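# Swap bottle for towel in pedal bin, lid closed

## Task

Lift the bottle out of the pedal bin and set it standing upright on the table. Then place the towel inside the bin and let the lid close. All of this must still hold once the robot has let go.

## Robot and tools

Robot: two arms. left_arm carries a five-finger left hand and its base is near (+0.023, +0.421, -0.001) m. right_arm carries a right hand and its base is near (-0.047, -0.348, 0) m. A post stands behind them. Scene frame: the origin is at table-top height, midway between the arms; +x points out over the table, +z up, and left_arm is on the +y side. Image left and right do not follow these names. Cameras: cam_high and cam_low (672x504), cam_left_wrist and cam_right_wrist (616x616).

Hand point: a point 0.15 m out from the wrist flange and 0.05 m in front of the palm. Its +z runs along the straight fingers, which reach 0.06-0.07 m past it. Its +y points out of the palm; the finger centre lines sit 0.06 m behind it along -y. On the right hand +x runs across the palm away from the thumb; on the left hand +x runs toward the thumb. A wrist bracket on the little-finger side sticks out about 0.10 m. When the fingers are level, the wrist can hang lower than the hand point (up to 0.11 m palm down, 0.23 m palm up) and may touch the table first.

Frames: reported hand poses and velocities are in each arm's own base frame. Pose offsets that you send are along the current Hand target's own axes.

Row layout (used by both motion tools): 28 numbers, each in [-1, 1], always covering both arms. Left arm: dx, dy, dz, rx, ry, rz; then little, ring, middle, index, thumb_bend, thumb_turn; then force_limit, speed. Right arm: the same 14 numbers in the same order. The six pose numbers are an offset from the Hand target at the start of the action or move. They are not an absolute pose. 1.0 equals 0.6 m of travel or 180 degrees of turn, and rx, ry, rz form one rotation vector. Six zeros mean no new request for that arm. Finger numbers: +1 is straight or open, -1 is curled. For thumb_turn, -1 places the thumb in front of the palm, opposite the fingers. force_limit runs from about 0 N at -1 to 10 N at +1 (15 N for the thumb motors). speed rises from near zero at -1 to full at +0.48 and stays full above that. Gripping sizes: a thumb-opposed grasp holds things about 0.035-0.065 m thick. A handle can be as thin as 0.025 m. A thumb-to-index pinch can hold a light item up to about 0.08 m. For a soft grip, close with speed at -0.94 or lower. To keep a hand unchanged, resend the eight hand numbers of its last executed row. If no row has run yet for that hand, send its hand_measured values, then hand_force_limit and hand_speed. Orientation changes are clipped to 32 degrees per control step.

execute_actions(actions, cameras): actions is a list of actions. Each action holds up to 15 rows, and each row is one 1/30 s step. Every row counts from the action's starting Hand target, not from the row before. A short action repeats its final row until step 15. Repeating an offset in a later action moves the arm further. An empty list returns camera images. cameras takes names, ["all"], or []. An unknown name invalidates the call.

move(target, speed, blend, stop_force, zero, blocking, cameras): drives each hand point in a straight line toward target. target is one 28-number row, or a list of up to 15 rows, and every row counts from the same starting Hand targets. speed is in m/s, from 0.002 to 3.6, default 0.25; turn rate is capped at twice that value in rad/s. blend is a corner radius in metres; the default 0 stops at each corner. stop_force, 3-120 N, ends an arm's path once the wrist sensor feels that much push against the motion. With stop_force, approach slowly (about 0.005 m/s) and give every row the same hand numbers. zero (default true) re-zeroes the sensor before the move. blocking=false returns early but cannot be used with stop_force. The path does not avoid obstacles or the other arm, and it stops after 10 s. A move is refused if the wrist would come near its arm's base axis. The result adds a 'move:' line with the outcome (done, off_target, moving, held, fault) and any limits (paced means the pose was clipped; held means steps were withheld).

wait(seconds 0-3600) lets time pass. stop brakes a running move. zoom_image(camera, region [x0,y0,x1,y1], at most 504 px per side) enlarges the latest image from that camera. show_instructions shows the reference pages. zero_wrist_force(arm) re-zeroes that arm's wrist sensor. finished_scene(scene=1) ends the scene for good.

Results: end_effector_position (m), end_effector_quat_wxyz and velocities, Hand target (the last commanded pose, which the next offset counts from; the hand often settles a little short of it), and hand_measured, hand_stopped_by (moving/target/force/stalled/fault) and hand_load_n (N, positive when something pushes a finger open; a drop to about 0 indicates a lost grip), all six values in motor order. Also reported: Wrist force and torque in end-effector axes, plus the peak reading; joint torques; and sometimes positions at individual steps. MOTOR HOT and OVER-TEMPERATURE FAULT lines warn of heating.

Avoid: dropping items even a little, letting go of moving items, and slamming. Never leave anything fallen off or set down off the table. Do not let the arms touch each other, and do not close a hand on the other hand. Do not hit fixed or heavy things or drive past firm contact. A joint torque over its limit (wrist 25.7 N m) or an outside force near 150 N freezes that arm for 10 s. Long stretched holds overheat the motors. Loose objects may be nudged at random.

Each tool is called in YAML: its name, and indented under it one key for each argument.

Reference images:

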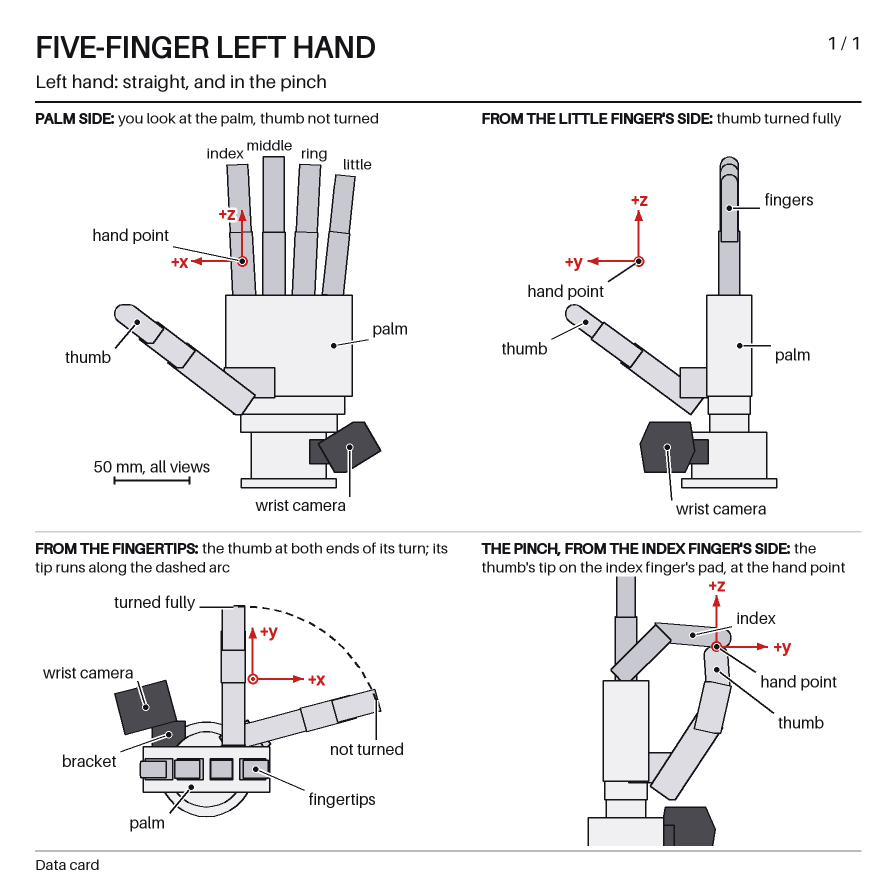

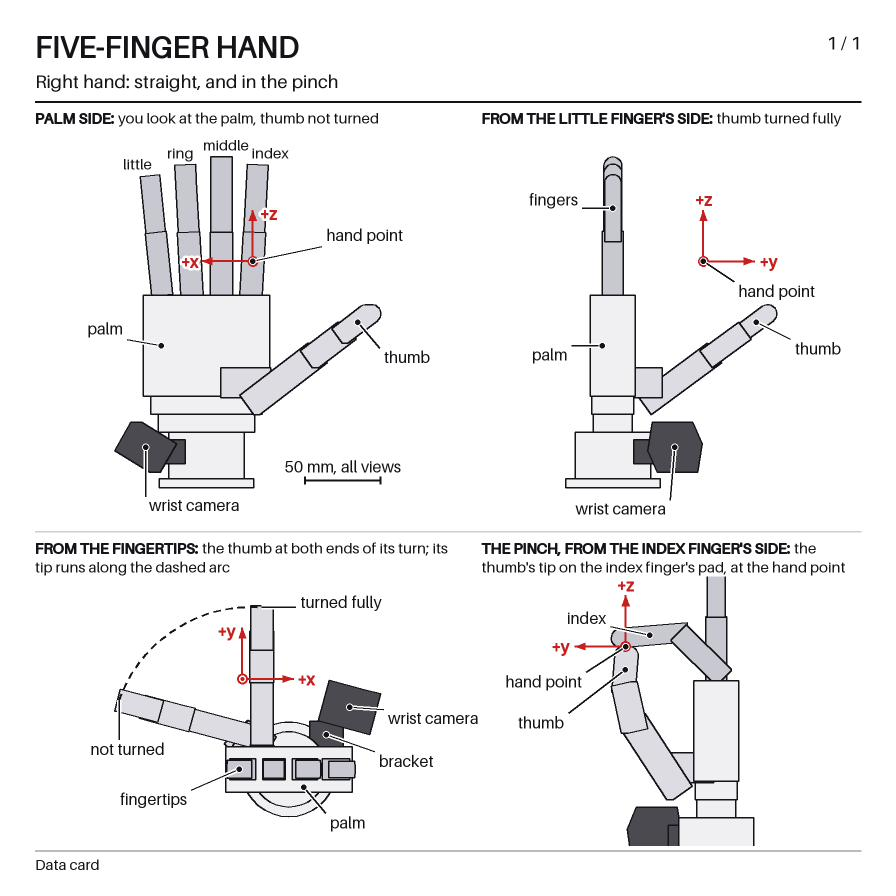

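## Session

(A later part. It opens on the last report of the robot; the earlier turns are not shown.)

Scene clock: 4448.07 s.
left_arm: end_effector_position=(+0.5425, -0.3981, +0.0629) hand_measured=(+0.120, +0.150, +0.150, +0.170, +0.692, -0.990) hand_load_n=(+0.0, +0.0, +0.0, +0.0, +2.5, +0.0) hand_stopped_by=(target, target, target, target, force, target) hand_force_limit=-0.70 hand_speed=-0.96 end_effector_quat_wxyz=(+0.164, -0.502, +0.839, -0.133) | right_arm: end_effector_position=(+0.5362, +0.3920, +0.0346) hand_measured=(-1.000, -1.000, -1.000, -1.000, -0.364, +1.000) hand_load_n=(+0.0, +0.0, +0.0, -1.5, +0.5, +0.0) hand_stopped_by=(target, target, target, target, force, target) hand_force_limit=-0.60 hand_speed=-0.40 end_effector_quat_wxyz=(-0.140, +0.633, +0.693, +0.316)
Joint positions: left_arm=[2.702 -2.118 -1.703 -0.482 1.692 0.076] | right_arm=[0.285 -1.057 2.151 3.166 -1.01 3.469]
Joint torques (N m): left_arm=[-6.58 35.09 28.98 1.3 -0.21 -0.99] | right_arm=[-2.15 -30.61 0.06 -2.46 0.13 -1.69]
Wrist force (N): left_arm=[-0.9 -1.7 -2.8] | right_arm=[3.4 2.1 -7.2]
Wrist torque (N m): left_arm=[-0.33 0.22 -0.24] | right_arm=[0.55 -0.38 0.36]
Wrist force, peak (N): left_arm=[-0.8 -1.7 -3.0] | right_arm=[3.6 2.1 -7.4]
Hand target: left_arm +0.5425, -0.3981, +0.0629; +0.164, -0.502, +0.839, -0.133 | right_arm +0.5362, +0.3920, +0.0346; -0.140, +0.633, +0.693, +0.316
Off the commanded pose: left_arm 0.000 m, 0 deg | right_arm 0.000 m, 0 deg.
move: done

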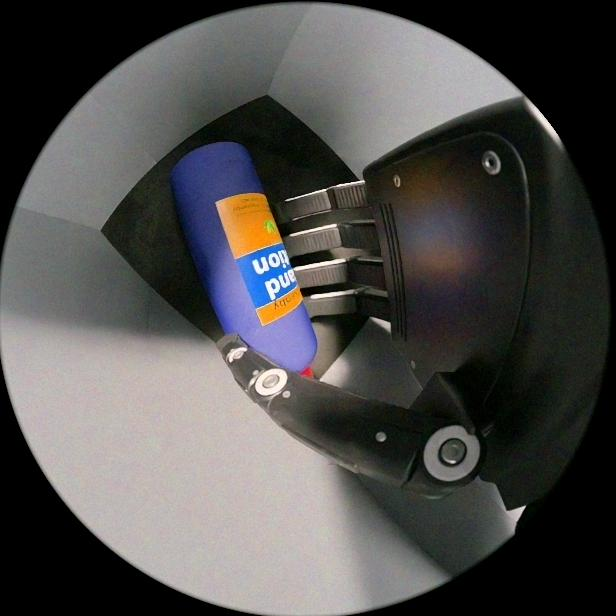

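move:
  target: [0,-0.0023,0.001,0,0,0,0.12,0.15,0.15,0.17,0.60,-0.99,-0.7,-0.96,0,0,0,0,0,0,-1,-1,-1,-1,-0.8,1,-0.6,-0.4]
  speed: 0.006

move:
  target: [0,0,0,0,0,0,0.12,0.15,0.15,0.17,0.55,-0.99,-0.3,-0.96,0,0,0,0,0,0,-1,-1,-1,-1,-0.8,1,-0.6,-0.4]
  speed: 0.01
  cameras: ["cam_left_wrist"]

Scene clock: 4472.03 s.
left_arm: end_effector_position=(+0.5438, -0.3988, +0.0629) hand_measured=(+0.120, +0.150, +0.150, +0.170, +0.694, -0.990) hand_load_n=(+0.0, +0.0, +0.0, +0.0, +4.5, +0.5) hand_stopped_by=(target, target, target, target, force, target) hand_force_limit=-0.70 hand_speed=-0.96 end_effector_quat_wxyz=(+0.164, -0.502, +0.838, -0.133) | right_arm: end_effector_position=(+0.5362, +0.3920, +0.0346) hand_measured=(-1.000, -1.000, -1.000, -1.000, -0.364, +1.000) hand_load_n=(+0.0, +0.0, +0.0, -1.5, +0.5, +0.0) hand_stopped_by=(target, target, target, target, force, target) hand_force_limit=-0.60 hand_speed=-0.40 end_effector_quat_wxyz=(-0.140, +0.633, +0.693, +0.316)
Joint positions: left_arm=[2.701 -2.121 -1.699 -0.484 1.692 0.076] | right_arm=[0.285 -1.057 2.151 3.166 -1.01 3.469]
Joint torques (N m): left_arm=[-6.89 33.51 31.17 1.25 0.73 -1.21] | right_arm=[-2.28 -30.85 -0.45 -2.62 0.18 -1.76]
Wrist force (N): left_arm=[1.2 1.6 -5.6] | right_arm=[3.7 2.7 -7.2]
Wrist torque (N m): left_arm=[0.18 -0.19 -0.25] | right_arm=[0.59 -0.41 0.37]
Wrist force, peak (N): left_arm=[1.2 1.6 -5.6] | right_arm=[4.1 2.5 -7.6]
Hand target: left_arm +0.5438, -0.3988, +0.0629; +0.164, -0.502, +0.839, -0.133 | right_arm +0.5362, +0.3920, +0.0346; -0.140, +0.633, +0.693, +0.316
Off the commanded pose: left_arm 0.000 m, 0 deg | right_arm 0.000 m, 0 deg.
move: done

Scene clock: 4472.53 s.
left_arm: end_effector_position=(+0.5438, -0.3988, +0.0629) hand_measured=(+0.120, +0.150, +0.150, +0.170, +0.690, -0.990) hand_load_n=(+0.0, +0.0, +0.0, +0.0, +5.0, +0.0) hand_stopped_by=(target, target, target, target, force, target) hand_force_limit=-0.30 hand_speed=-0.96 end_effector_quat_wxyz=(+0.164, -0.502, +0.839, -0.133) | right_arm: end_effector_position=(+0.5362, +0.3920, +0.0346) hand_measured=(-1.000, -1.000, -1.000, -1.000, -0.364, +1.000) hand_load_n=(+0.0, +0.0, +0.0, -1.5, +0.0, +0.0) hand_stopped_by=(target, target, target, target, force, target) hand_force_limit=-0.60 hand_speed=-0.40 end_effector_quat_wxyz=(-0.140, +0.633, +0.693, +0.316)
Joint positions: left_arm=[2.701 -2.121 -1.699 -0.484 1.692 0.076] | right_arm=[0.285 -1.057 2.151 3.166 -1.01 3.469]
Joint torques (N m): left_arm=[-7.01 33.22 30.22 1.18 0.73 -1.16] | right_arm=[-2.11 -29.4 -0.59 -2.74 0.15 -1.73]
Wrist force (N): left_arm=[0.9 1.5 -6.5] | right_arm=[3.4 2.6 -7.3]
Wrist torque (N m): left_arm=[0.18 -0.15 -0.27] | right_arm=[0.59 -0.37 0.36]
Wrist force, peak (N): left_arm=[1.1 1.7 -6.7] | right_arm=[3.7 2.5 -7.4]
Hand target: left_arm +0.5438, -0.3988, +0.0629; +0.164, -0.502, +0.839, -0.133 | right_arm +0.5362, +0.3920, +0.0346; -0.140, +0.633, +0.693, +0.316
Off the commanded pose: left_arm 0.000 m, 0 deg | right_arm 0.000 m, 0 deg.
move: done

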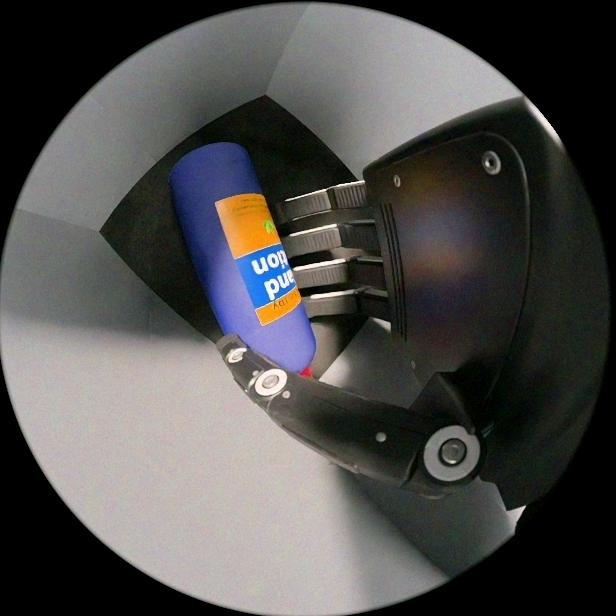

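move:
  target: [0,0,0,0,0,0,0.0,0.0,0.0,0.0,0.55,-0.99,-0.4,-0.95,0,0,0,0,0,0,-1,-1,-1,-1,-0.8,1,-0.6,-0.4]
  speed: 0.01
  cameras: ["cam_left_wrist"]

Scene clock: 4478.67 s.
left_arm: end_effector_position=(+0.5438, -0.3988, +0.0629) hand_measured=(+0.000, +0.094, +0.122, +0.072, +0.690, -0.990) hand_load_n=(+0.5, +2.0, +0.5, +3.5, +7.0, +2.0) hand_stopped_by=(target, force, force, force, force, target) hand_force_limit=-0.40 hand_speed=-0.95 end_effector_quat_wxyz=(+0.164, -0.502, +0.839, -0.133) | right_arm: end_effector_position=(+0.5362, +0.3920, +0.0346) hand_measured=(-1.000, -1.000, -1.000, -1.000, -0.364, +1.000) hand_load_n=(+0.0, +0.0, +0.0, -1.5, +0.5, +0.0) hand_stopped_by=(target, target, target, target, force, target) hand_force_limit=-0.60 hand_speed=-0.40 end_effector_quat_wxyz=(-0.140, +0.633, +0.693, +0.316)
Joint positions: left_arm=[2.701 -2.121 -1.699 -0.484 1.692 0.076] | right_arm=[0.285 -1.057 2.151 3.166 -1.01 3.469]
Joint torques (N m): left_arm=[-6.76 39.16 29.66 1.5 0.7 -1.26] | right_arm=[-2.52 -30.14 -1.18 -2.66 0.24 -1.76]
Wrist force (N): left_arm=[0.1 -0.7 -2.4] | right_arm=[3.7 2.2 -7.2]
Wrist torque (N m): left_arm=[-0.07 0.01 -0.23] | right_arm=[0.53 -0.39 0.36]
Wrist force, peak (N): left_arm=[0.7 1.6 -6.8] | right_arm=[3.7 2.4 -7.6]
Hand target: left_arm +0.5438, -0.3988, +0.0629; +0.164, -0.502, +0.839, -0.133 | right_arm +0.5362, +0.3920, +0.0346; -0.140, +0.633, +0.693, +0.316
Off the commanded pose: left_arm 0.000 m, 0 deg | right_arm 0.000 m, 0 deg.
move: done

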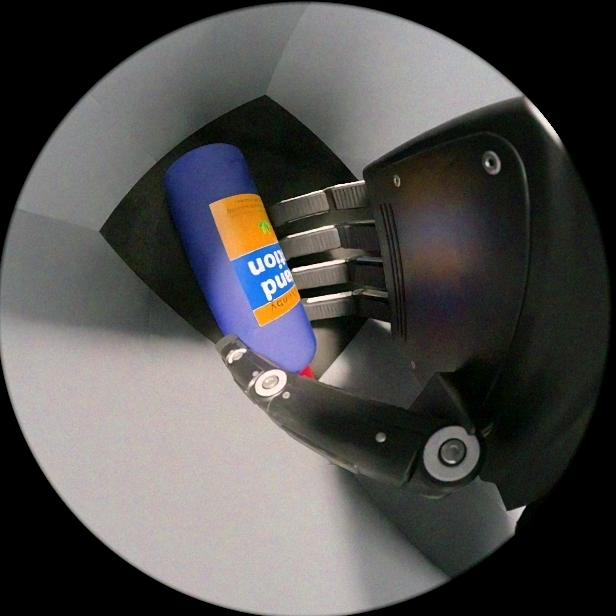

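move:
  target: [0,0,0,0,0,0,-0.05,-0.1,-0.1,-0.1,0.50,-0.99,0.0,-0.95,0,0,0,0,0,0,-1,-1,-1,-1,-0.8,1,-0.6,-0.4]
  speed: 0.01
  cameras: ["cam_left_wrist"]

Scene clock: 4488.03 s.
left_arm: end_effector_position=(+0.5438, -0.3988, +0.0629) hand_measured=(-0.050, +0.054, +0.092, +0.060, +0.692, -0.990) hand_load_n=(+0.0, +5.5, +4.0, +2.5, +12.5, +6.0) hand_stopped_by=(target, force, force, force, force, target) hand_force_limit=0.00 hand_speed=-0.95 end_effector_quat_wxyz=(+0.164, -0.502, +0.839, -0.133) | right_arm: end_effector_position=(+0.5362, +0.3920, +0.0346) hand_measured=(-1.000, -1.000, -1.000, -1.000, -0.364, +1.000) hand_load_n=(+0.0, +0.0, +0.0, -1.5, +0.5, +0.0) hand_stopped_by=(target, target, target, target, force, target) hand_force_limit=-0.60 hand_speed=-0.40 end_effector_quat_wxyz=(-0.140, +0.633, +0.693, +0.316)
Joint positions: left_arm=[2.701 -2.121 -1.699 -0.484 1.692 0.076] | right_arm=[0.285 -1.057 2.151 3.166 -1.01 3.469]
Joint torques (N m): left_arm=[-6.99 46.14 29.32 2.78 0.66 -1.13] | right_arm=[-2.42 -29.07 -0.47 -2.63 0.07 -1.61]
Wrist force (N): left_arm=[-0.1 -0.2 -1.0] | right_arm=[3.7 2.3 -7.5]
Wrist torque (N m): left_arm=[0.00 0.05 -0.26] | right_arm=[0.58 -0.39 0.37]
Wrist force, peak (N): left_arm=[0.3 -0.9 -2.8] | right_arm=[3.7 2.3 -7.7]
Hand target: left_arm +0.5438, -0.3988, +0.0629; +0.164, -0.502, +0.839, -0.133 | right_arm +0.5362, +0.3920, +0.0346; -0.140, +0.633, +0.693, +0.316
Off the commanded pose: left_arm 0.000 m, 0 deg | right_arm 0.000 m, 0 deg.
move: done

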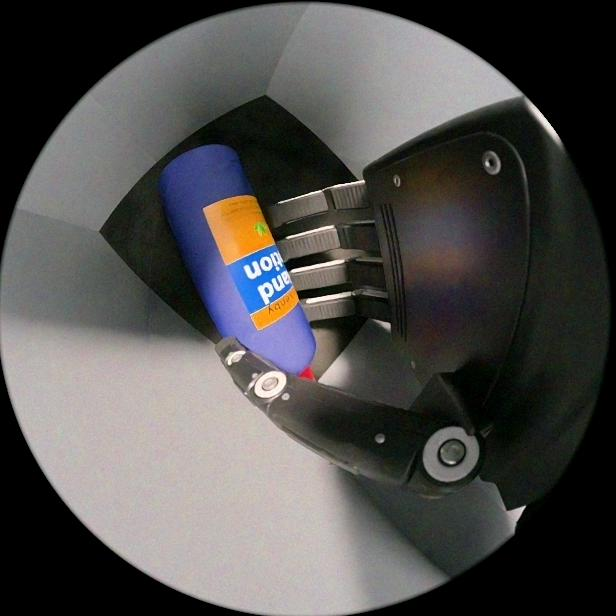

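move:
  target: [-0.0012,-0.0032,-0.0076,0,0,0,-0.05,-0.1,-0.1,-0.1,0.50,-0.99,0.0,-0.95,0,0,0,0,0,0,-1,-1,-1,-1,-0.8,1,-0.6,-0.4]
  speed: 0.01

move:
  target: [-0.0034,-0.0097,-0.0228,0,0,0,-0.05,-0.1,-0.1,-0.1,0.50,-0.99,0.0,-0.95,0,0,0,0,0,0,-1,-1,-1,-1,-0.8,1,-0.6,-0.4]
  speed: 0.015
  cameras: ["cam_left_wrist"]

Scene clock: 4506.23 s.
left_arm: end_effector_position=(+0.5438, -0.3988, +0.0678) hand_measured=(-0.050, +0.054, +0.092, +0.060, +0.692, -0.990) hand_load_n=(+0.0, +5.5, +4.0, +3.0, +12.0, +6.5) hand_stopped_by=(target, force, force, force, force, target) hand_force_limit=0.00 hand_speed=-0.95 end_effector_quat_wxyz=(+0.164, -0.502, +0.839, -0.133) | right_arm: end_effector_position=(+0.5362, +0.3920, +0.0346) hand_measured=(-1.000, -1.000, -1.000, -1.000, -0.364, +1.000) hand_load_n=(+0.0, +0.0, +0.0, -1.0, +0.0, +0.0) hand_stopped_by=(target, target, target, target, force, target) hand_force_limit=-0.60 hand_speed=-0.40 end_effector_quat_wxyz=(-0.140, +0.633, +0.693, +0.316)
Joint positions: left_arm=[2.701 -2.113 -1.695 -0.495 1.692 0.076] | right_arm=[0.285 -1.057 2.151 3.166 -1.01 3.469]
Joint torques (N m): left_arm=[-2.25 49.09 31.37 1.4 0.07 -0.13] | right_arm=[-0.61 -30.07 -0.74 -2.6 0.25 -1.51]
Wrist force (N): left_arm=[0.1 -0.4 -0.7] | right_arm=[3.6 2.5 -7.2]
Wrist torque (N m): left_arm=[-0.04 0.04 -0.25] | right_arm=[0.58 -0.37 0.36]
Wrist force, peak (N): left_arm=[0.0 -0.5 -1.2] | right_arm=[3.9 2.5 -7.9]
Hand target: left_arm +0.5438, -0.3988, +0.0679; +0.164, -0.502, +0.839, -0.133 | right_arm +0.5362, +0.3920, +0.0346; -0.140, +0.633, +0.693, +0.316
Off the commanded pose: left_arm 0.000 m, 0 deg | right_arm 0.000 m, 0 deg.
move: done

Scene clock: 4507.57 s.
left_arm: end_effector_position=(+0.5438, -0.3988, +0.0829) hand_measured=(-0.050, +0.054, +0.092, +0.060, +0.692, -0.990) hand_load_n=(+0.0, +5.5, +4.5, +3.0, +12.0, +6.0) hand_stopped_by=(target, force, force, force, force, target) hand_force_limit=0.00 hand_speed=-0.95 end_effector_quat_wxyz=(+0.164, -0.502, +0.839, -0.133) | right_arm: end_effector_position=(+0.5362, +0.3920, +0.0346) hand_measured=(-1.000, -1.000, -1.000, -1.000, -0.364, +1.000) hand_load_n=(+0.0, +0.0, +0.0, -1.5, +0.5, +0.0) hand_stopped_by=(target, target, target, target, force, target) hand_force_limit=-0.60 hand_speed=-0.40 end_effector_quat_wxyz=(-0.140, +0.633, +0.693, +0.316)
Joint positions: left_arm=[2.701 -2.092 -1.683 -0.528 1.692 0.076] | right_arm=[0.285 -1.057 2.151 3.166 -1.01 3.469]
Joint torques (N m): left_arm=[-8.24 49.22 32.5 1.36 0.79 -1.25] | right_arm=[-2.27 -28.79 -0.03 -2.78 0.22 -1.55]
Wrist force (N): left_arm=[0.0 -0.2 -0.5] | right_arm=[3.8 2.3 -7.2]
Wrist torque (N m): left_arm=[-0.03 0.07 -0.26] | right_arm=[0.55 -0.40 0.37]
Wrist force, peak (N): left_arm=[0.1 -0.2 -0.9] | right_arm=[4.1 2.2 -7.7]
Hand target: left_arm +0.5438, -0.3988, +0.0829; +0.164, -0.502, +0.839, -0.133 | right_arm +0.5362, +0.3920, +0.0346; -0.140, +0.633, +0.693, +0.316
Off the commanded pose: left_arm 0.000 m, 0 deg | right_arm 0.000 m, 0 deg.
move: done

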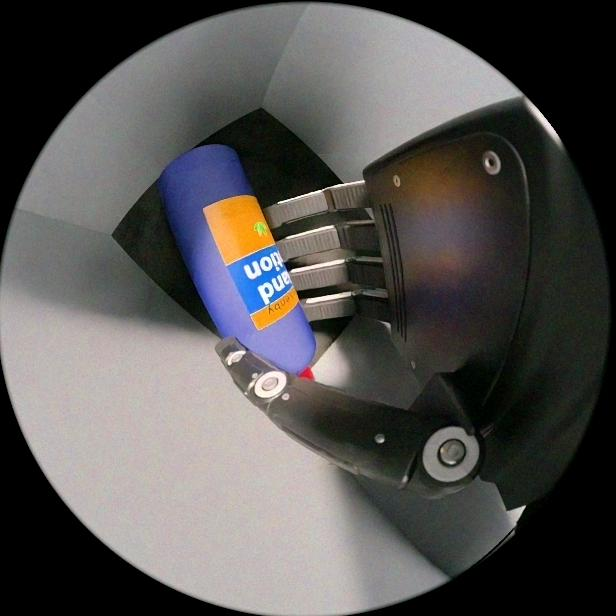

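move:
  target: [-0.0433,-0.1206,-0.2842,0,0,0,-0.05,-0.1,-0.1,-0.1,0.50,-0.99,0.0,-0.95,0,0,0,0,0,0,-1,-1,-1,-1,-0.8,1,-0.6,-0.4]
  speed: 0.05
  stop_force: 6
  cameras: ["cam_high","cam_left_wrist"]

Scene clock: 4654.97 s.
left_arm: end_effector_position=(+0.5434, -0.3990, +0.2700) hand_measured=(-0.050, +0.054, +0.092, +0.060, +0.692, -0.990) hand_load_n=(+0.0, +5.5, +4.5, +3.0, +12.5, +6.5) hand_stopped_by=(target, force, force, force, force, target) hand_force_limit=0.00 hand_speed=-0.95 end_effector_quat_wxyz=(+0.164, -0.502, +0.839, -0.133) | right_arm: end_effector_position=(+0.5362, +0.3920, +0.0346) hand_measured=(-1.000, -1.000, -1.000, -1.000, -0.364, +1.000) hand_load_n=(+0.0, +0.5, +0.0, -1.5, +0.5, +0.0) hand_stopped_by=(target, target, target, target, force, target) hand_force_limit=-0.60 hand_speed=-0.40 end_effector_quat_wxyz=(-0.140, +0.633, +0.693, +0.316)
Joint positions: left_arm=[2.701 -1.914 -1.425 -0.965 1.692 0.076] | right_arm=[0.285 -1.057 2.151 3.166 -1.01 3.469]
Joint torques (N m): left_arm=[-7.87 45.33 35.25 1.32 1.79 -1.49] | right_arm=[-2.21 -28.31 -0.52 -2.51 0.11 -1.17]
Wrist force (N): left_arm=[-0.2 -0.3 -0.7] | right_arm=[3.5 2.3 -7.4]
Wrist torque (N m): left_arm=[-0.03 0.07 -0.21] | right_arm=[0.56 -0.36 0.36]
Wrist force, peak (N): left_arm=[0.1 -0.3 -1.0] | right_arm=[3.9 2.6 -7.7]
Hand target: left_arm +0.5434, -0.3990, +0.2700; +0.164, -0.502, +0.839, -0.133 | right_arm +0.5362, +0.3920, +0.0346; -0.140, +0.633, +0.693, +0.316
Off the commanded pose: left_arm 0.000 m, 0 deg | right_arm 0.000 m, 0 deg.
move: done

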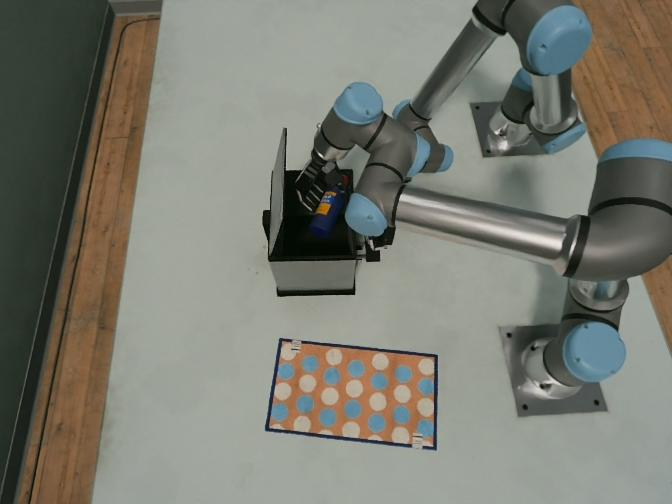

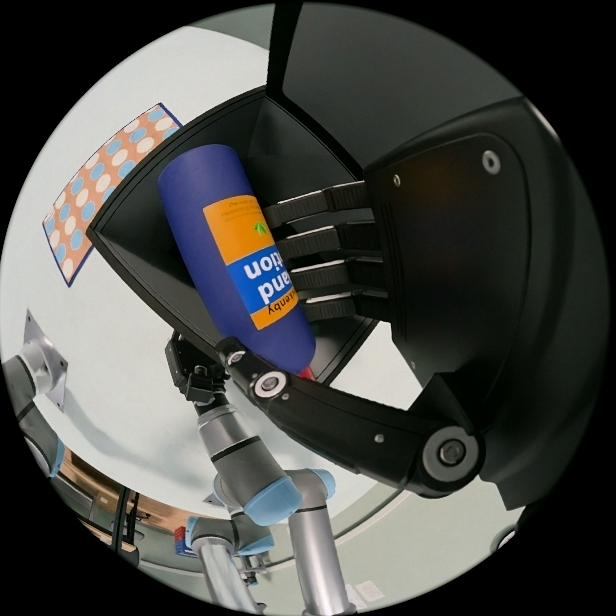

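move:
  target:
    - [0,-0.0158,-0.1213,0,0,0,-0.05,-0.1,-0.1,-0.1,0.50,-0.99,0.0,-0.95,0,0,0,0,0,0,-1,-1,-1,-1,-0.8,1,-0.6,-0.4]
    - [-0.0053,-0.0409,-0.2379,0,0,0,-0.05,-0.1,-0.1,-0.1,0.50,-0.99,0.0,-0.95,0,0,0,0,0,0,-1,-1,-1,-1,-0.8,1,-0.6,-0.4]
    - [0.041,0.0431,-0.2806,0,0,0,-0.05,-0.1,-0.1,-0.1,0.50,-0.99,0.0,-0.95,0,0,0,0,0,0,-1,-1,-1,-1,-0.8,1,-0.6,-0.4]
  speed: 0.06
  blend: [0.01,0.01,0]
  stop_force: 7
  cameras: ["cam_high","cam_left_wrist"]

Scene clock: 4688.43 s.
left_arm: end_effector_position=(+0.4432, -0.3990, +0.4098) hand_measured=(-0.050, +0.054, +0.092, +0.060, +0.692, -0.990) hand_load_n=(+0.0, +5.5, +4.5, +3.0, +12.0, +6.5) hand_stopped_by=(target, force, force, force, force, target) hand_force_limit=0.00 hand_speed=-0.95 end_effector_quat_wxyz=(+0.164, -0.502, +0.839, -0.133) | right_arm: end_effector_position=(+0.5362, +0.3920, +0.0346) hand_measured=(-1.000, -1.000, -1.000, -1.000, -0.364, +1.000) hand_load_n=(+0.0, +0.0, +0.0, -1.5, +0.0, +0.0) hand_stopped_by=(target, target, target, target, force, target) hand_force_limit=-0.60 hand_speed=-0.40 end_effector_quat_wxyz=(-0.140, +0.633, +0.693, +0.316)
Joint positions: left_arm=[2.621 -1.71 -1.321 -1.283 1.723 0.001] | right_arm=[0.285 -1.057 2.151 3.166 -1.01 3.469]
Joint torques (N m): left_arm=[-7.71 37.42 11.12 4.65 2.14 -1.46] | right_arm=[-1.51 -30.04 -0.82 -2.61 0.04 -1.12]
Wrist force (N): left_arm=[0.4 -0.1 -0.6] | right_arm=[3.8 2.5 -7.4]
Wrist torque (N m): left_arm=[0.01 -0.02 -0.05] | right_arm=[0.60 -0.40 0.38]
Wrist force, peak (N): left_arm=[0.6 0.1 -1.0] | right_arm=[3.8 2.6 -7.7]
Hand target: left_arm +0.4432, -0.3990, +0.4098; +0.164, -0.502, +0.839, -0.133 | right_arm +0.5362, +0.3920, +0.0346; -0.140, +0.633, +0.693, +0.316
Off the commanded pose: left_arm 0.000 m, 0 deg | right_arm 0.000 m, 0 deg.
move: done

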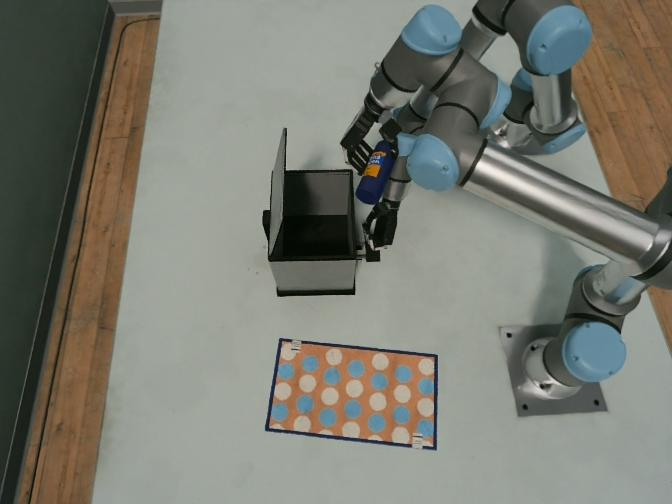

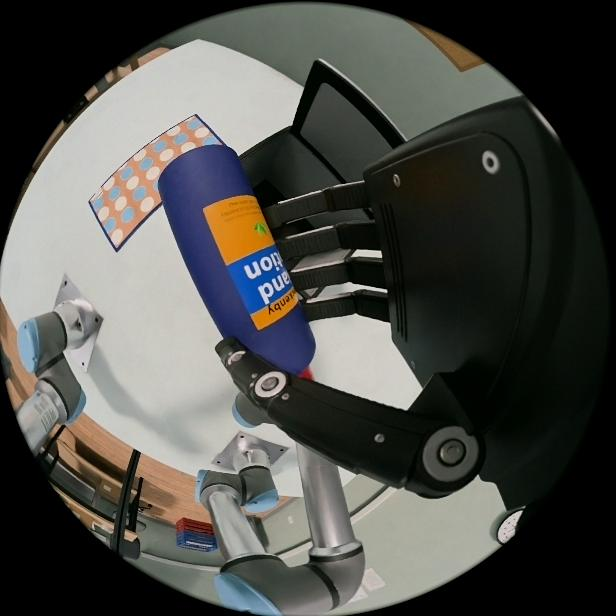

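move:
  target:
    - [-0.5137,0.2558,0.0247,-0.0266,-0.0740,-0.1743,-0.05,-0.1,-0.1,-0.1,0.50,-0.99,0.0,-0.95,0,0,0,0,0,0,-1,-1,-1,-1,-0.8,1,-0.6,-0.4]
    - [-0.8678,0.5438,0.0112,-0.0528,-0.1471,-0.3466,-0.05,-0.1,-0.1,-0.1,0.50,-0.99,0.0,-0.95,0,0,0,0,0,0,-1,-1,-1,-1,-0.8,1,-0.6,-0.4]
  speed: 0.15
  blend: [0.03,0]
  cameras: ["cam_high","cam_low","cam_left_wrist"]

Scene clock: 4769.47 s.
left_arm: end_effector_position=(+0.4152, +0.2119, +0.3503) hand_measured=(-0.050, +0.054, +0.092, +0.060, +0.692, -0.990) hand_load_n=(+0.0, +5.5, +4.5, +3.0, +12.0, +6.5) hand_stopped_by=(target, force, force, force, force, target) hand_force_limit=0.00 hand_speed=-0.95 end_effector_quat_wxyz=(-0.210, +0.887, -0.411, +0.019) | right_arm: end_effector_position=(+0.5362, +0.3920, +0.0346) hand_measured=(-1.000, -1.000, -1.000, -1.000, -0.364, +1.000) hand_load_n=(+0.0, +0.0, +0.0, -1.5, +0.0, +0.0) hand_stopped_by=(target, target, target, target, force, target) hand_force_limit=-0.60 hand_speed=-0.40 end_effector_quat_wxyz=(-0.140, +0.633, +0.693, +0.316)
Joint positions: left_arm=[3.895 -1.385 -1.792 -1.126 1.69 0.075] | right_arm=[0.285 -1.057 2.151 3.166 -1.01 3.469]
Joint torques (N m): left_arm=[7.16 9.41 35.05 4.89 2.18 -1.33] | right_arm=[-0.93 -28.6 -0.66 -2.51 0.07 -1.06]
Wrist force (N): left_arm=[0.0 -0.2 -0.8] | right_arm=[4.0 2.6 -7.4]
Wrist torque (N m): left_arm=[0.01 0.03 -0.08] | right_arm=[0.60 -0.42 0.39]
Wrist force, peak (N): left_arm=[1.2 -0.6 -0.9] | right_arm=[3.7 2.7 -7.8]
Hand target: left_arm +0.4152, +0.2120, +0.3503; -0.210, +0.887, -0.411, +0.019 | right_arm +0.5362, +0.3920, +0.0346; -0.140, +0.633, +0.693, +0.316
Off the commanded pose: left_arm 0.000 m, 0 deg | right_arm 0.000 m, 0 deg.
move: done

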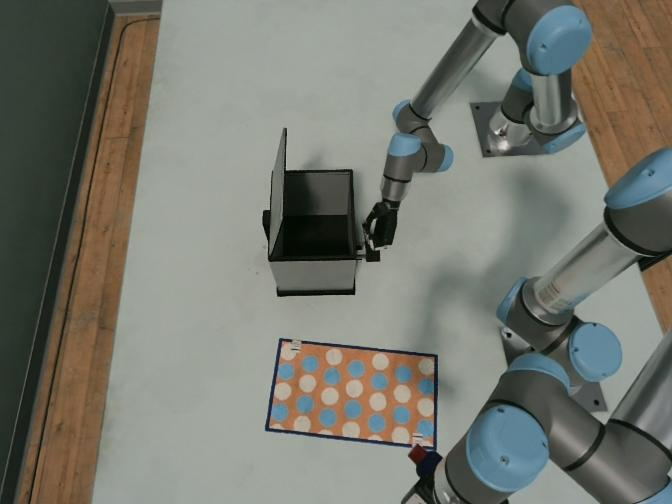

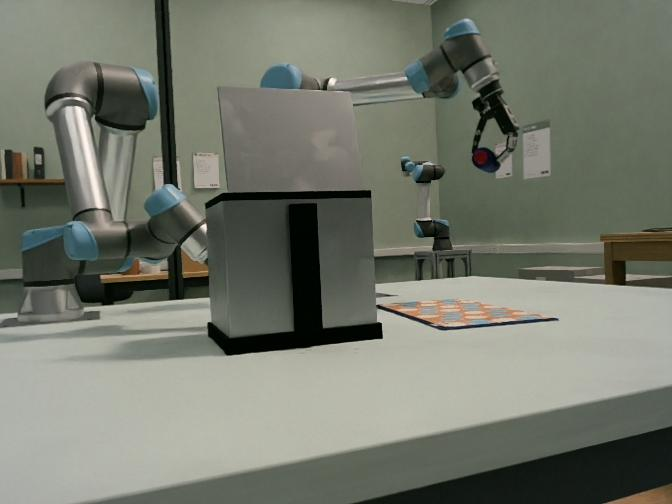

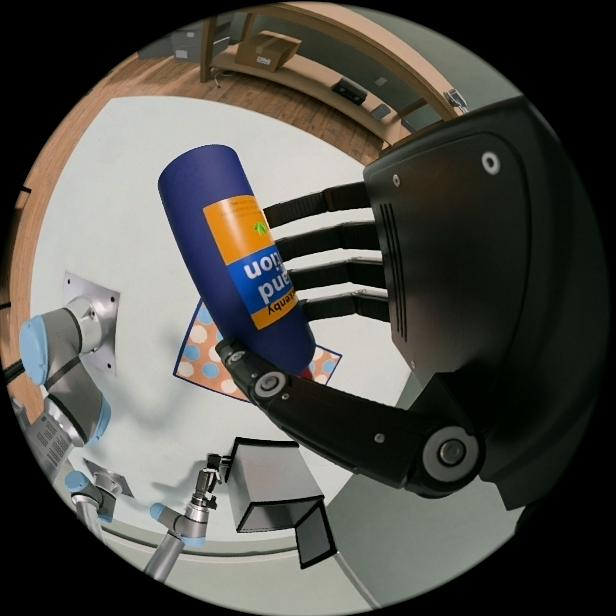

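move:
  target: [-0.4327,0.0483,0.0818,-0.0255,-0.0709,-0.1672,-0.05,-0.1,-0.1,-0.1,0.50,-0.99,0.0,-0.95,0,0,0,0,0,0,-1,-1,-1,-1,-0.8,1,-0.6,-0.4]
  speed: 0.15
  cameras: ["cam_high"]

Scene clock: 4818.13 s.
left_arm: end_effector_position=(+0.2327, +0.4041, +0.3303) hand_measured=(-0.050, +0.054, +0.092, +0.060, +0.692, -0.990) hand_load_n=(+0.0, +5.5, +4.5, +3.0, +12.5, +6.0) hand_stopped_by=(target, force, force, force, force, target) hand_force_limit=0.00 hand_speed=-0.95 end_effector_quat_wxyz=(-0.207, +0.967, -0.142, -0.041) | right_arm: end_effector_position=(+0.5362, +0.3920, +0.0346) hand_measured=(-1.000, -1.000, -1.000, -1.000, -0.364, +1.000) hand_load_n=(+0.0, +0.0, +0.0, -1.5, +0.0, +0.0) hand_stopped_by=(target, target, target, target, force, target) hand_force_limit=-0.60 hand_speed=-0.40 end_effector_quat_wxyz=(-0.140, +0.633, +0.693, +0.316)
Joint positions: left_arm=[4.472 -1.388 -1.841 -1.075 1.688 0.075] | right_arm=[0.285 -1.057 2.151 3.166 -1.01 3.469]
Joint torques (N m): left_arm=[6.57 9.12 36.19 4.81 2.11 -1.47] | right_arm=[-2.24 -29.14 -1.12 -2.52 0.29 -0.9]
Wrist force (N): left_arm=[0.3 -0.3 -0.8] | right_arm=[3.7 2.6 -7.3]
Wrist torque (N m): left_arm=[0.00 0.00 -0.06] | right_arm=[0.60 -0.40 0.38]
Wrist force, peak (N): left_arm=[0.7 -0.5 -1.1] | right_arm=[4.1 2.5 -7.7]
Hand target: left_arm +0.2326, +0.4041, +0.3303; -0.207, +0.967, -0.142, -0.041 | right_arm +0.5362, +0.3920, +0.0346; -0.140, +0.633, +0.693, +0.316
Off the commanded pose: left_arm 0.000 m, 0 deg | right_arm 0.000 m, 0 deg.
move: done

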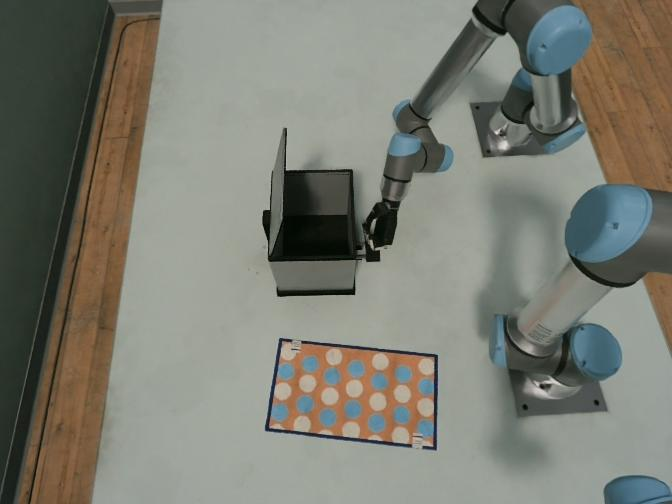

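move:
  target: [0.4347,0.1947,0.0157,-0.0862,0.4980,-0.0874,-0.05,-0.1,-0.1,-0.1,0.50,-0.99,0.0,-0.95,0,0,0,0,0,0,-1,-1,-1,-1,-0.8,1,-0.6,-0.4]
  speed: 0.12
  cameras: ["cam_high","cam_low","cam_left_wrist"]

Scene clock: 4835.77 s.
left_arm: end_effector_position=(+0.4479, +0.2388, +0.2405) hand_measured=(-0.050, +0.054, +0.092, +0.060, +0.692, -0.990) hand_load_n=(+0.0, +5.5, +4.0, +2.5, +12.5, +6.0) hand_stopped_by=(target, force, force, force, force, target) hand_force_limit=0.00 hand_speed=-0.95 end_effector_quat_wxyz=(+0.068, +0.741, -0.119, +0.657) | right_arm: end_effector_position=(+0.5362, +0.3920, +0.0346) hand_measured=(-1.000, -1.000, -1.000, -1.000, -0.364, +1.000) hand_load_n=(+0.0, +0.0, +0.0, -1.5, +0.0, +0.0) hand_stopped_by=(target, target, target, target, force, target) hand_force_limit=-0.60 hand_speed=-0.40 end_effector_quat_wxyz=(-0.140, +0.633, +0.693, +0.316)
Joint positions: left_arm=[4.485 -1.732 -2.322 -0.931 0.131 0.33] | right_arm=[0.285 -1.057 2.151 3.166 -1.01 3.469]
Joint torques (N m): left_arm=[-8.45 15.6 2.13 4.22 -3.8 -1.44] | right_arm=[-1.44 -28.31 -1.35 -2.58 0.06 -0.79]
Wrist force (N): left_arm=[0.6 -0.7 -1.7] | right_arm=[3.8 2.6 -7.2]
Wrist torque (N m): left_arm=[0.00 -0.03 -0.17] | right_arm=[0.59 -0.40 0.38]
Wrist force, peak (N): left_arm=[0.9 -1.1 -1.8] | right_arm=[3.9 2.6 -7.8]
Hand target: left_arm +0.4480, +0.2388, +0.2405; +0.068, +0.741, -0.119, +0.657 | right_arm +0.5362, +0.3920, +0.0346; -0.140, +0.633, +0.693, +0.316
Off the commanded pose: left_arm 0.000 m, 0 deg | right_arm 0.000 m, 0 deg.
move: done

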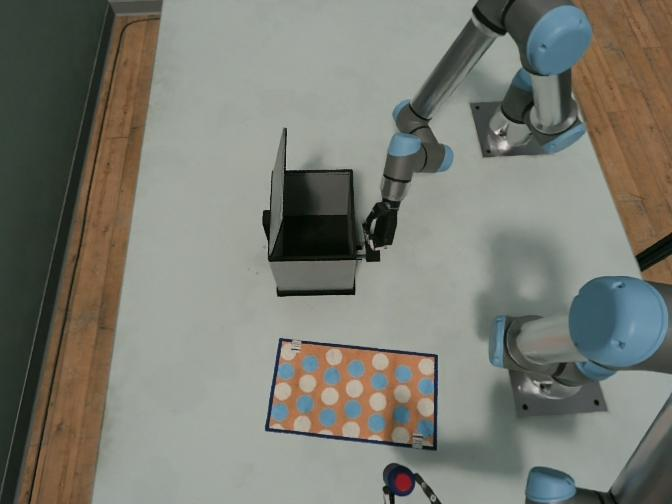

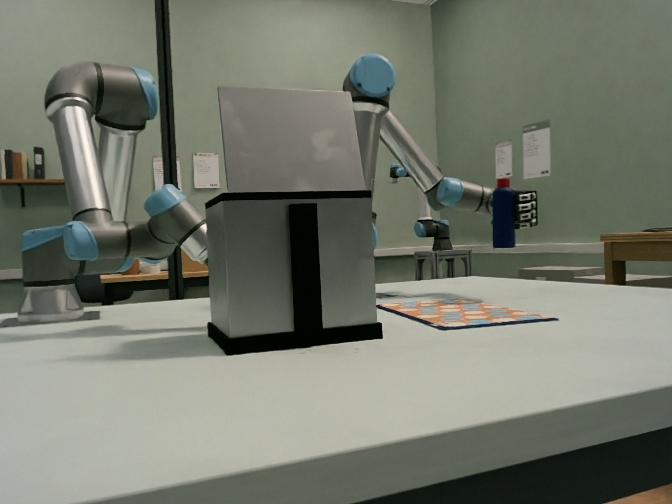

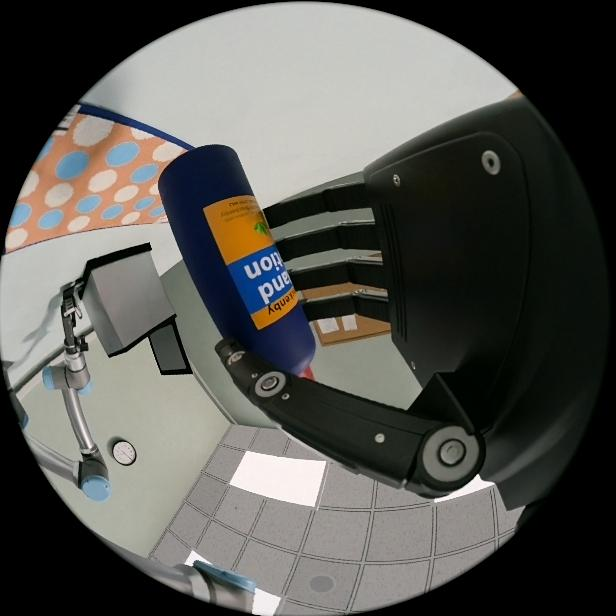

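zoom_image:
  camera: "cam_low"
  region: [440, 150, 600, 280]

zoom_image:
  camera: "cam_high"
  region: [340, 424, 460, 504]

Scaled by 3.150 from the camera's image (finer frame: 960x720).

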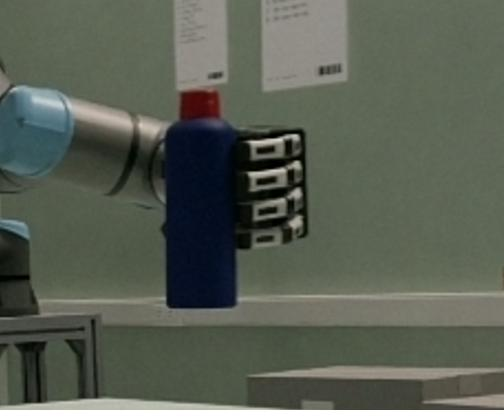

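Scaled by 4.200 from the camera's image (finer frame: 960x720).

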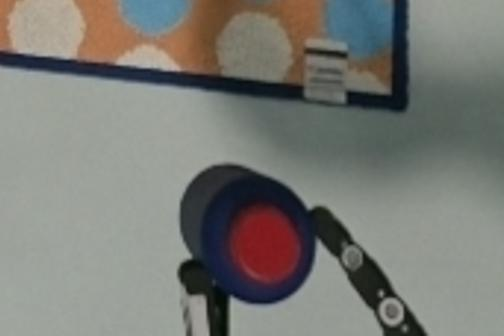

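zoom_image:
  camera: "cam_high"
  region: [370, 444, 430, 504]

Scaled by 8.400 from the camera's image (finer frame: 960x720).

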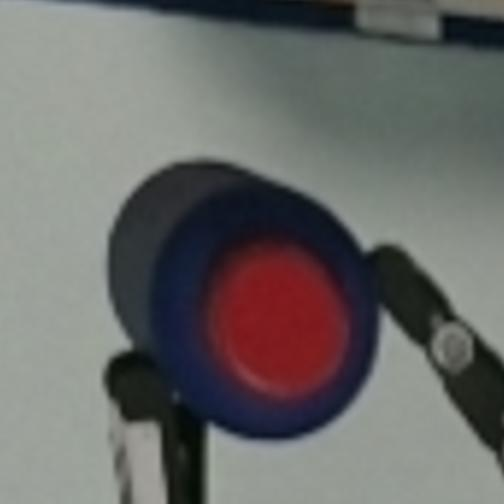

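wait:
  seconds: 0.2
  cameras: ["cam_right_wrist","cam_high","cam_low"]

zoom_image:
  camera: "cam_right_wrist"
  region: [200, 0, 450, 200]

Scene clock: 5051.03 s.
left_arm: end_effector_position=(+0.4480, +0.2388, +0.2405) hand_measured=(-0.050, +0.054, +0.092, +0.060, +0.692, -0.990) hand_load_n=(+0.0, +5.5, +4.0, +2.5, +12.0, +5.5) hand_stopped_by=(target, force, force, force, force, target) hand_force_limit=0.00 hand_speed=-0.95 end_effector_quat_wxyz=(+0.068, +0.741, -0.119, +0.657) | right_arm: end_effector_position=(+0.5362, +0.3920, +0.0346) hand_measured=(-1.000, -1.000, -1.000, -1.000, -0.364, +1.000) hand_load_n=(+0.0, +0.0, +0.0, -1.5, +0.5, +0.0) hand_stopped_by=(target, target, target, target, force, target) hand_force_limit=-0.60 hand_speed=-0.40 end_effector_quat_wxyz=(-0.140, +0.633, +0.693, +0.316)
Joint positions: left_arm=[4.485 -1.732 -2.322 -0.93 0.131 0.33] | right_arm=[0.285 -1.057 2.151 3.166 -1.01 3.469]
Joint torques (N m): left_arm=[-8.2 15.96 2.8 4.11 -3.79 -1.57] | right_arm=[-0.96 -27.84 -1.13 -2.62 0.23 -0.81]
Wrist force (N): left_arm=[0.8 -0.7 -1.6] | right_arm=[3.7 2.4 -7.3]
Wrist torque (N m): left_arm=[-0.02 -0.07 -0.14] | right_arm=[0.58 -0.39 0.37]
Wrist force, peak (N): left_arm=[1.1 -0.9 -1.8] | right_arm=[3.9 2.6 -7.6]
Hand target: left_arm +0.4480, +0.2388, +0.2405; +0.068, +0.741, -0.119, +0.657 | right_arm +0.5362, +0.3920, +0.0346; -0.140, +0.633, +0.693, +0.316
Off the commanded pose: left_arm 0.000 m, 0 deg | right_arm 0.000 m, 0 deg.
wait: 0.20 s; at rest from the start
Images, in order (width x height): cam_high 672x504, cam_low 672x504, cam_right_wrist 616x616.

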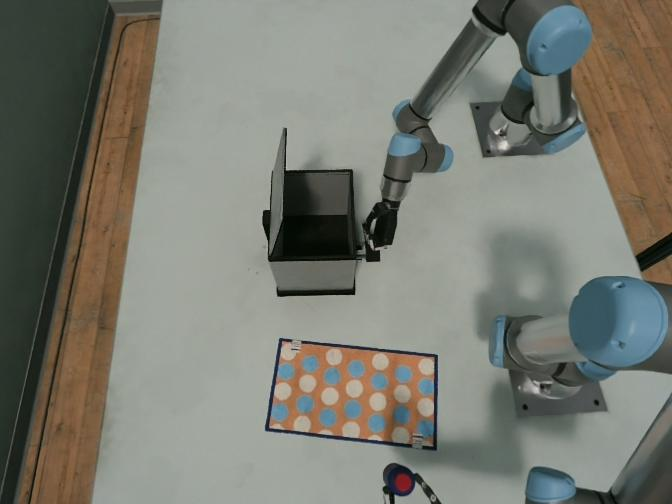

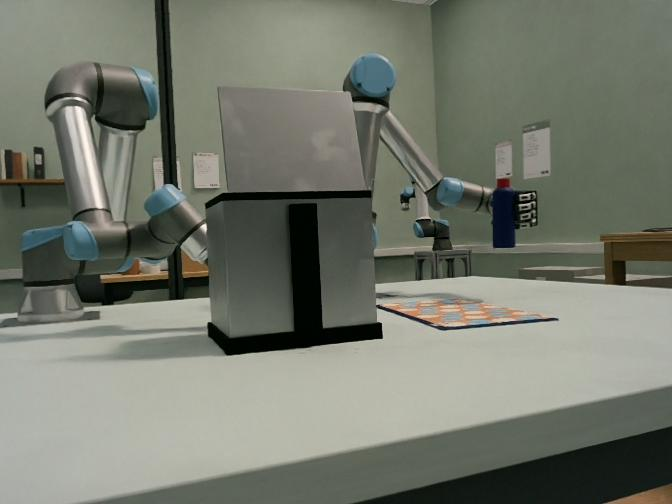

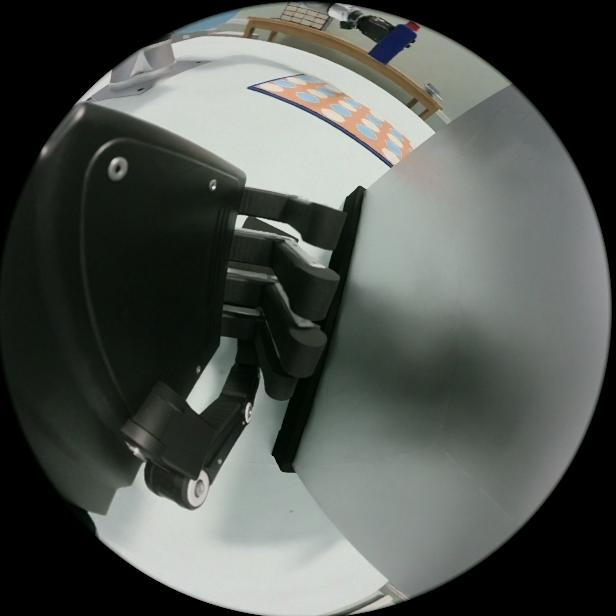

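Scaled by 2.016 from the camera's image (finer frame: 880x880).

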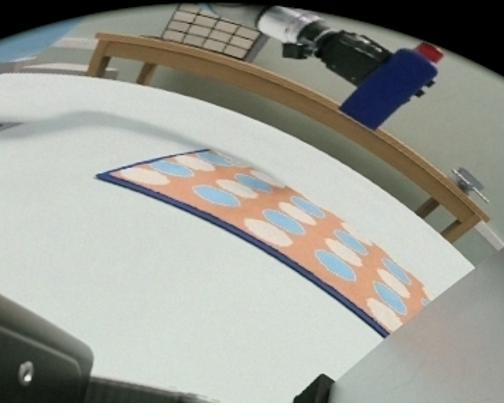

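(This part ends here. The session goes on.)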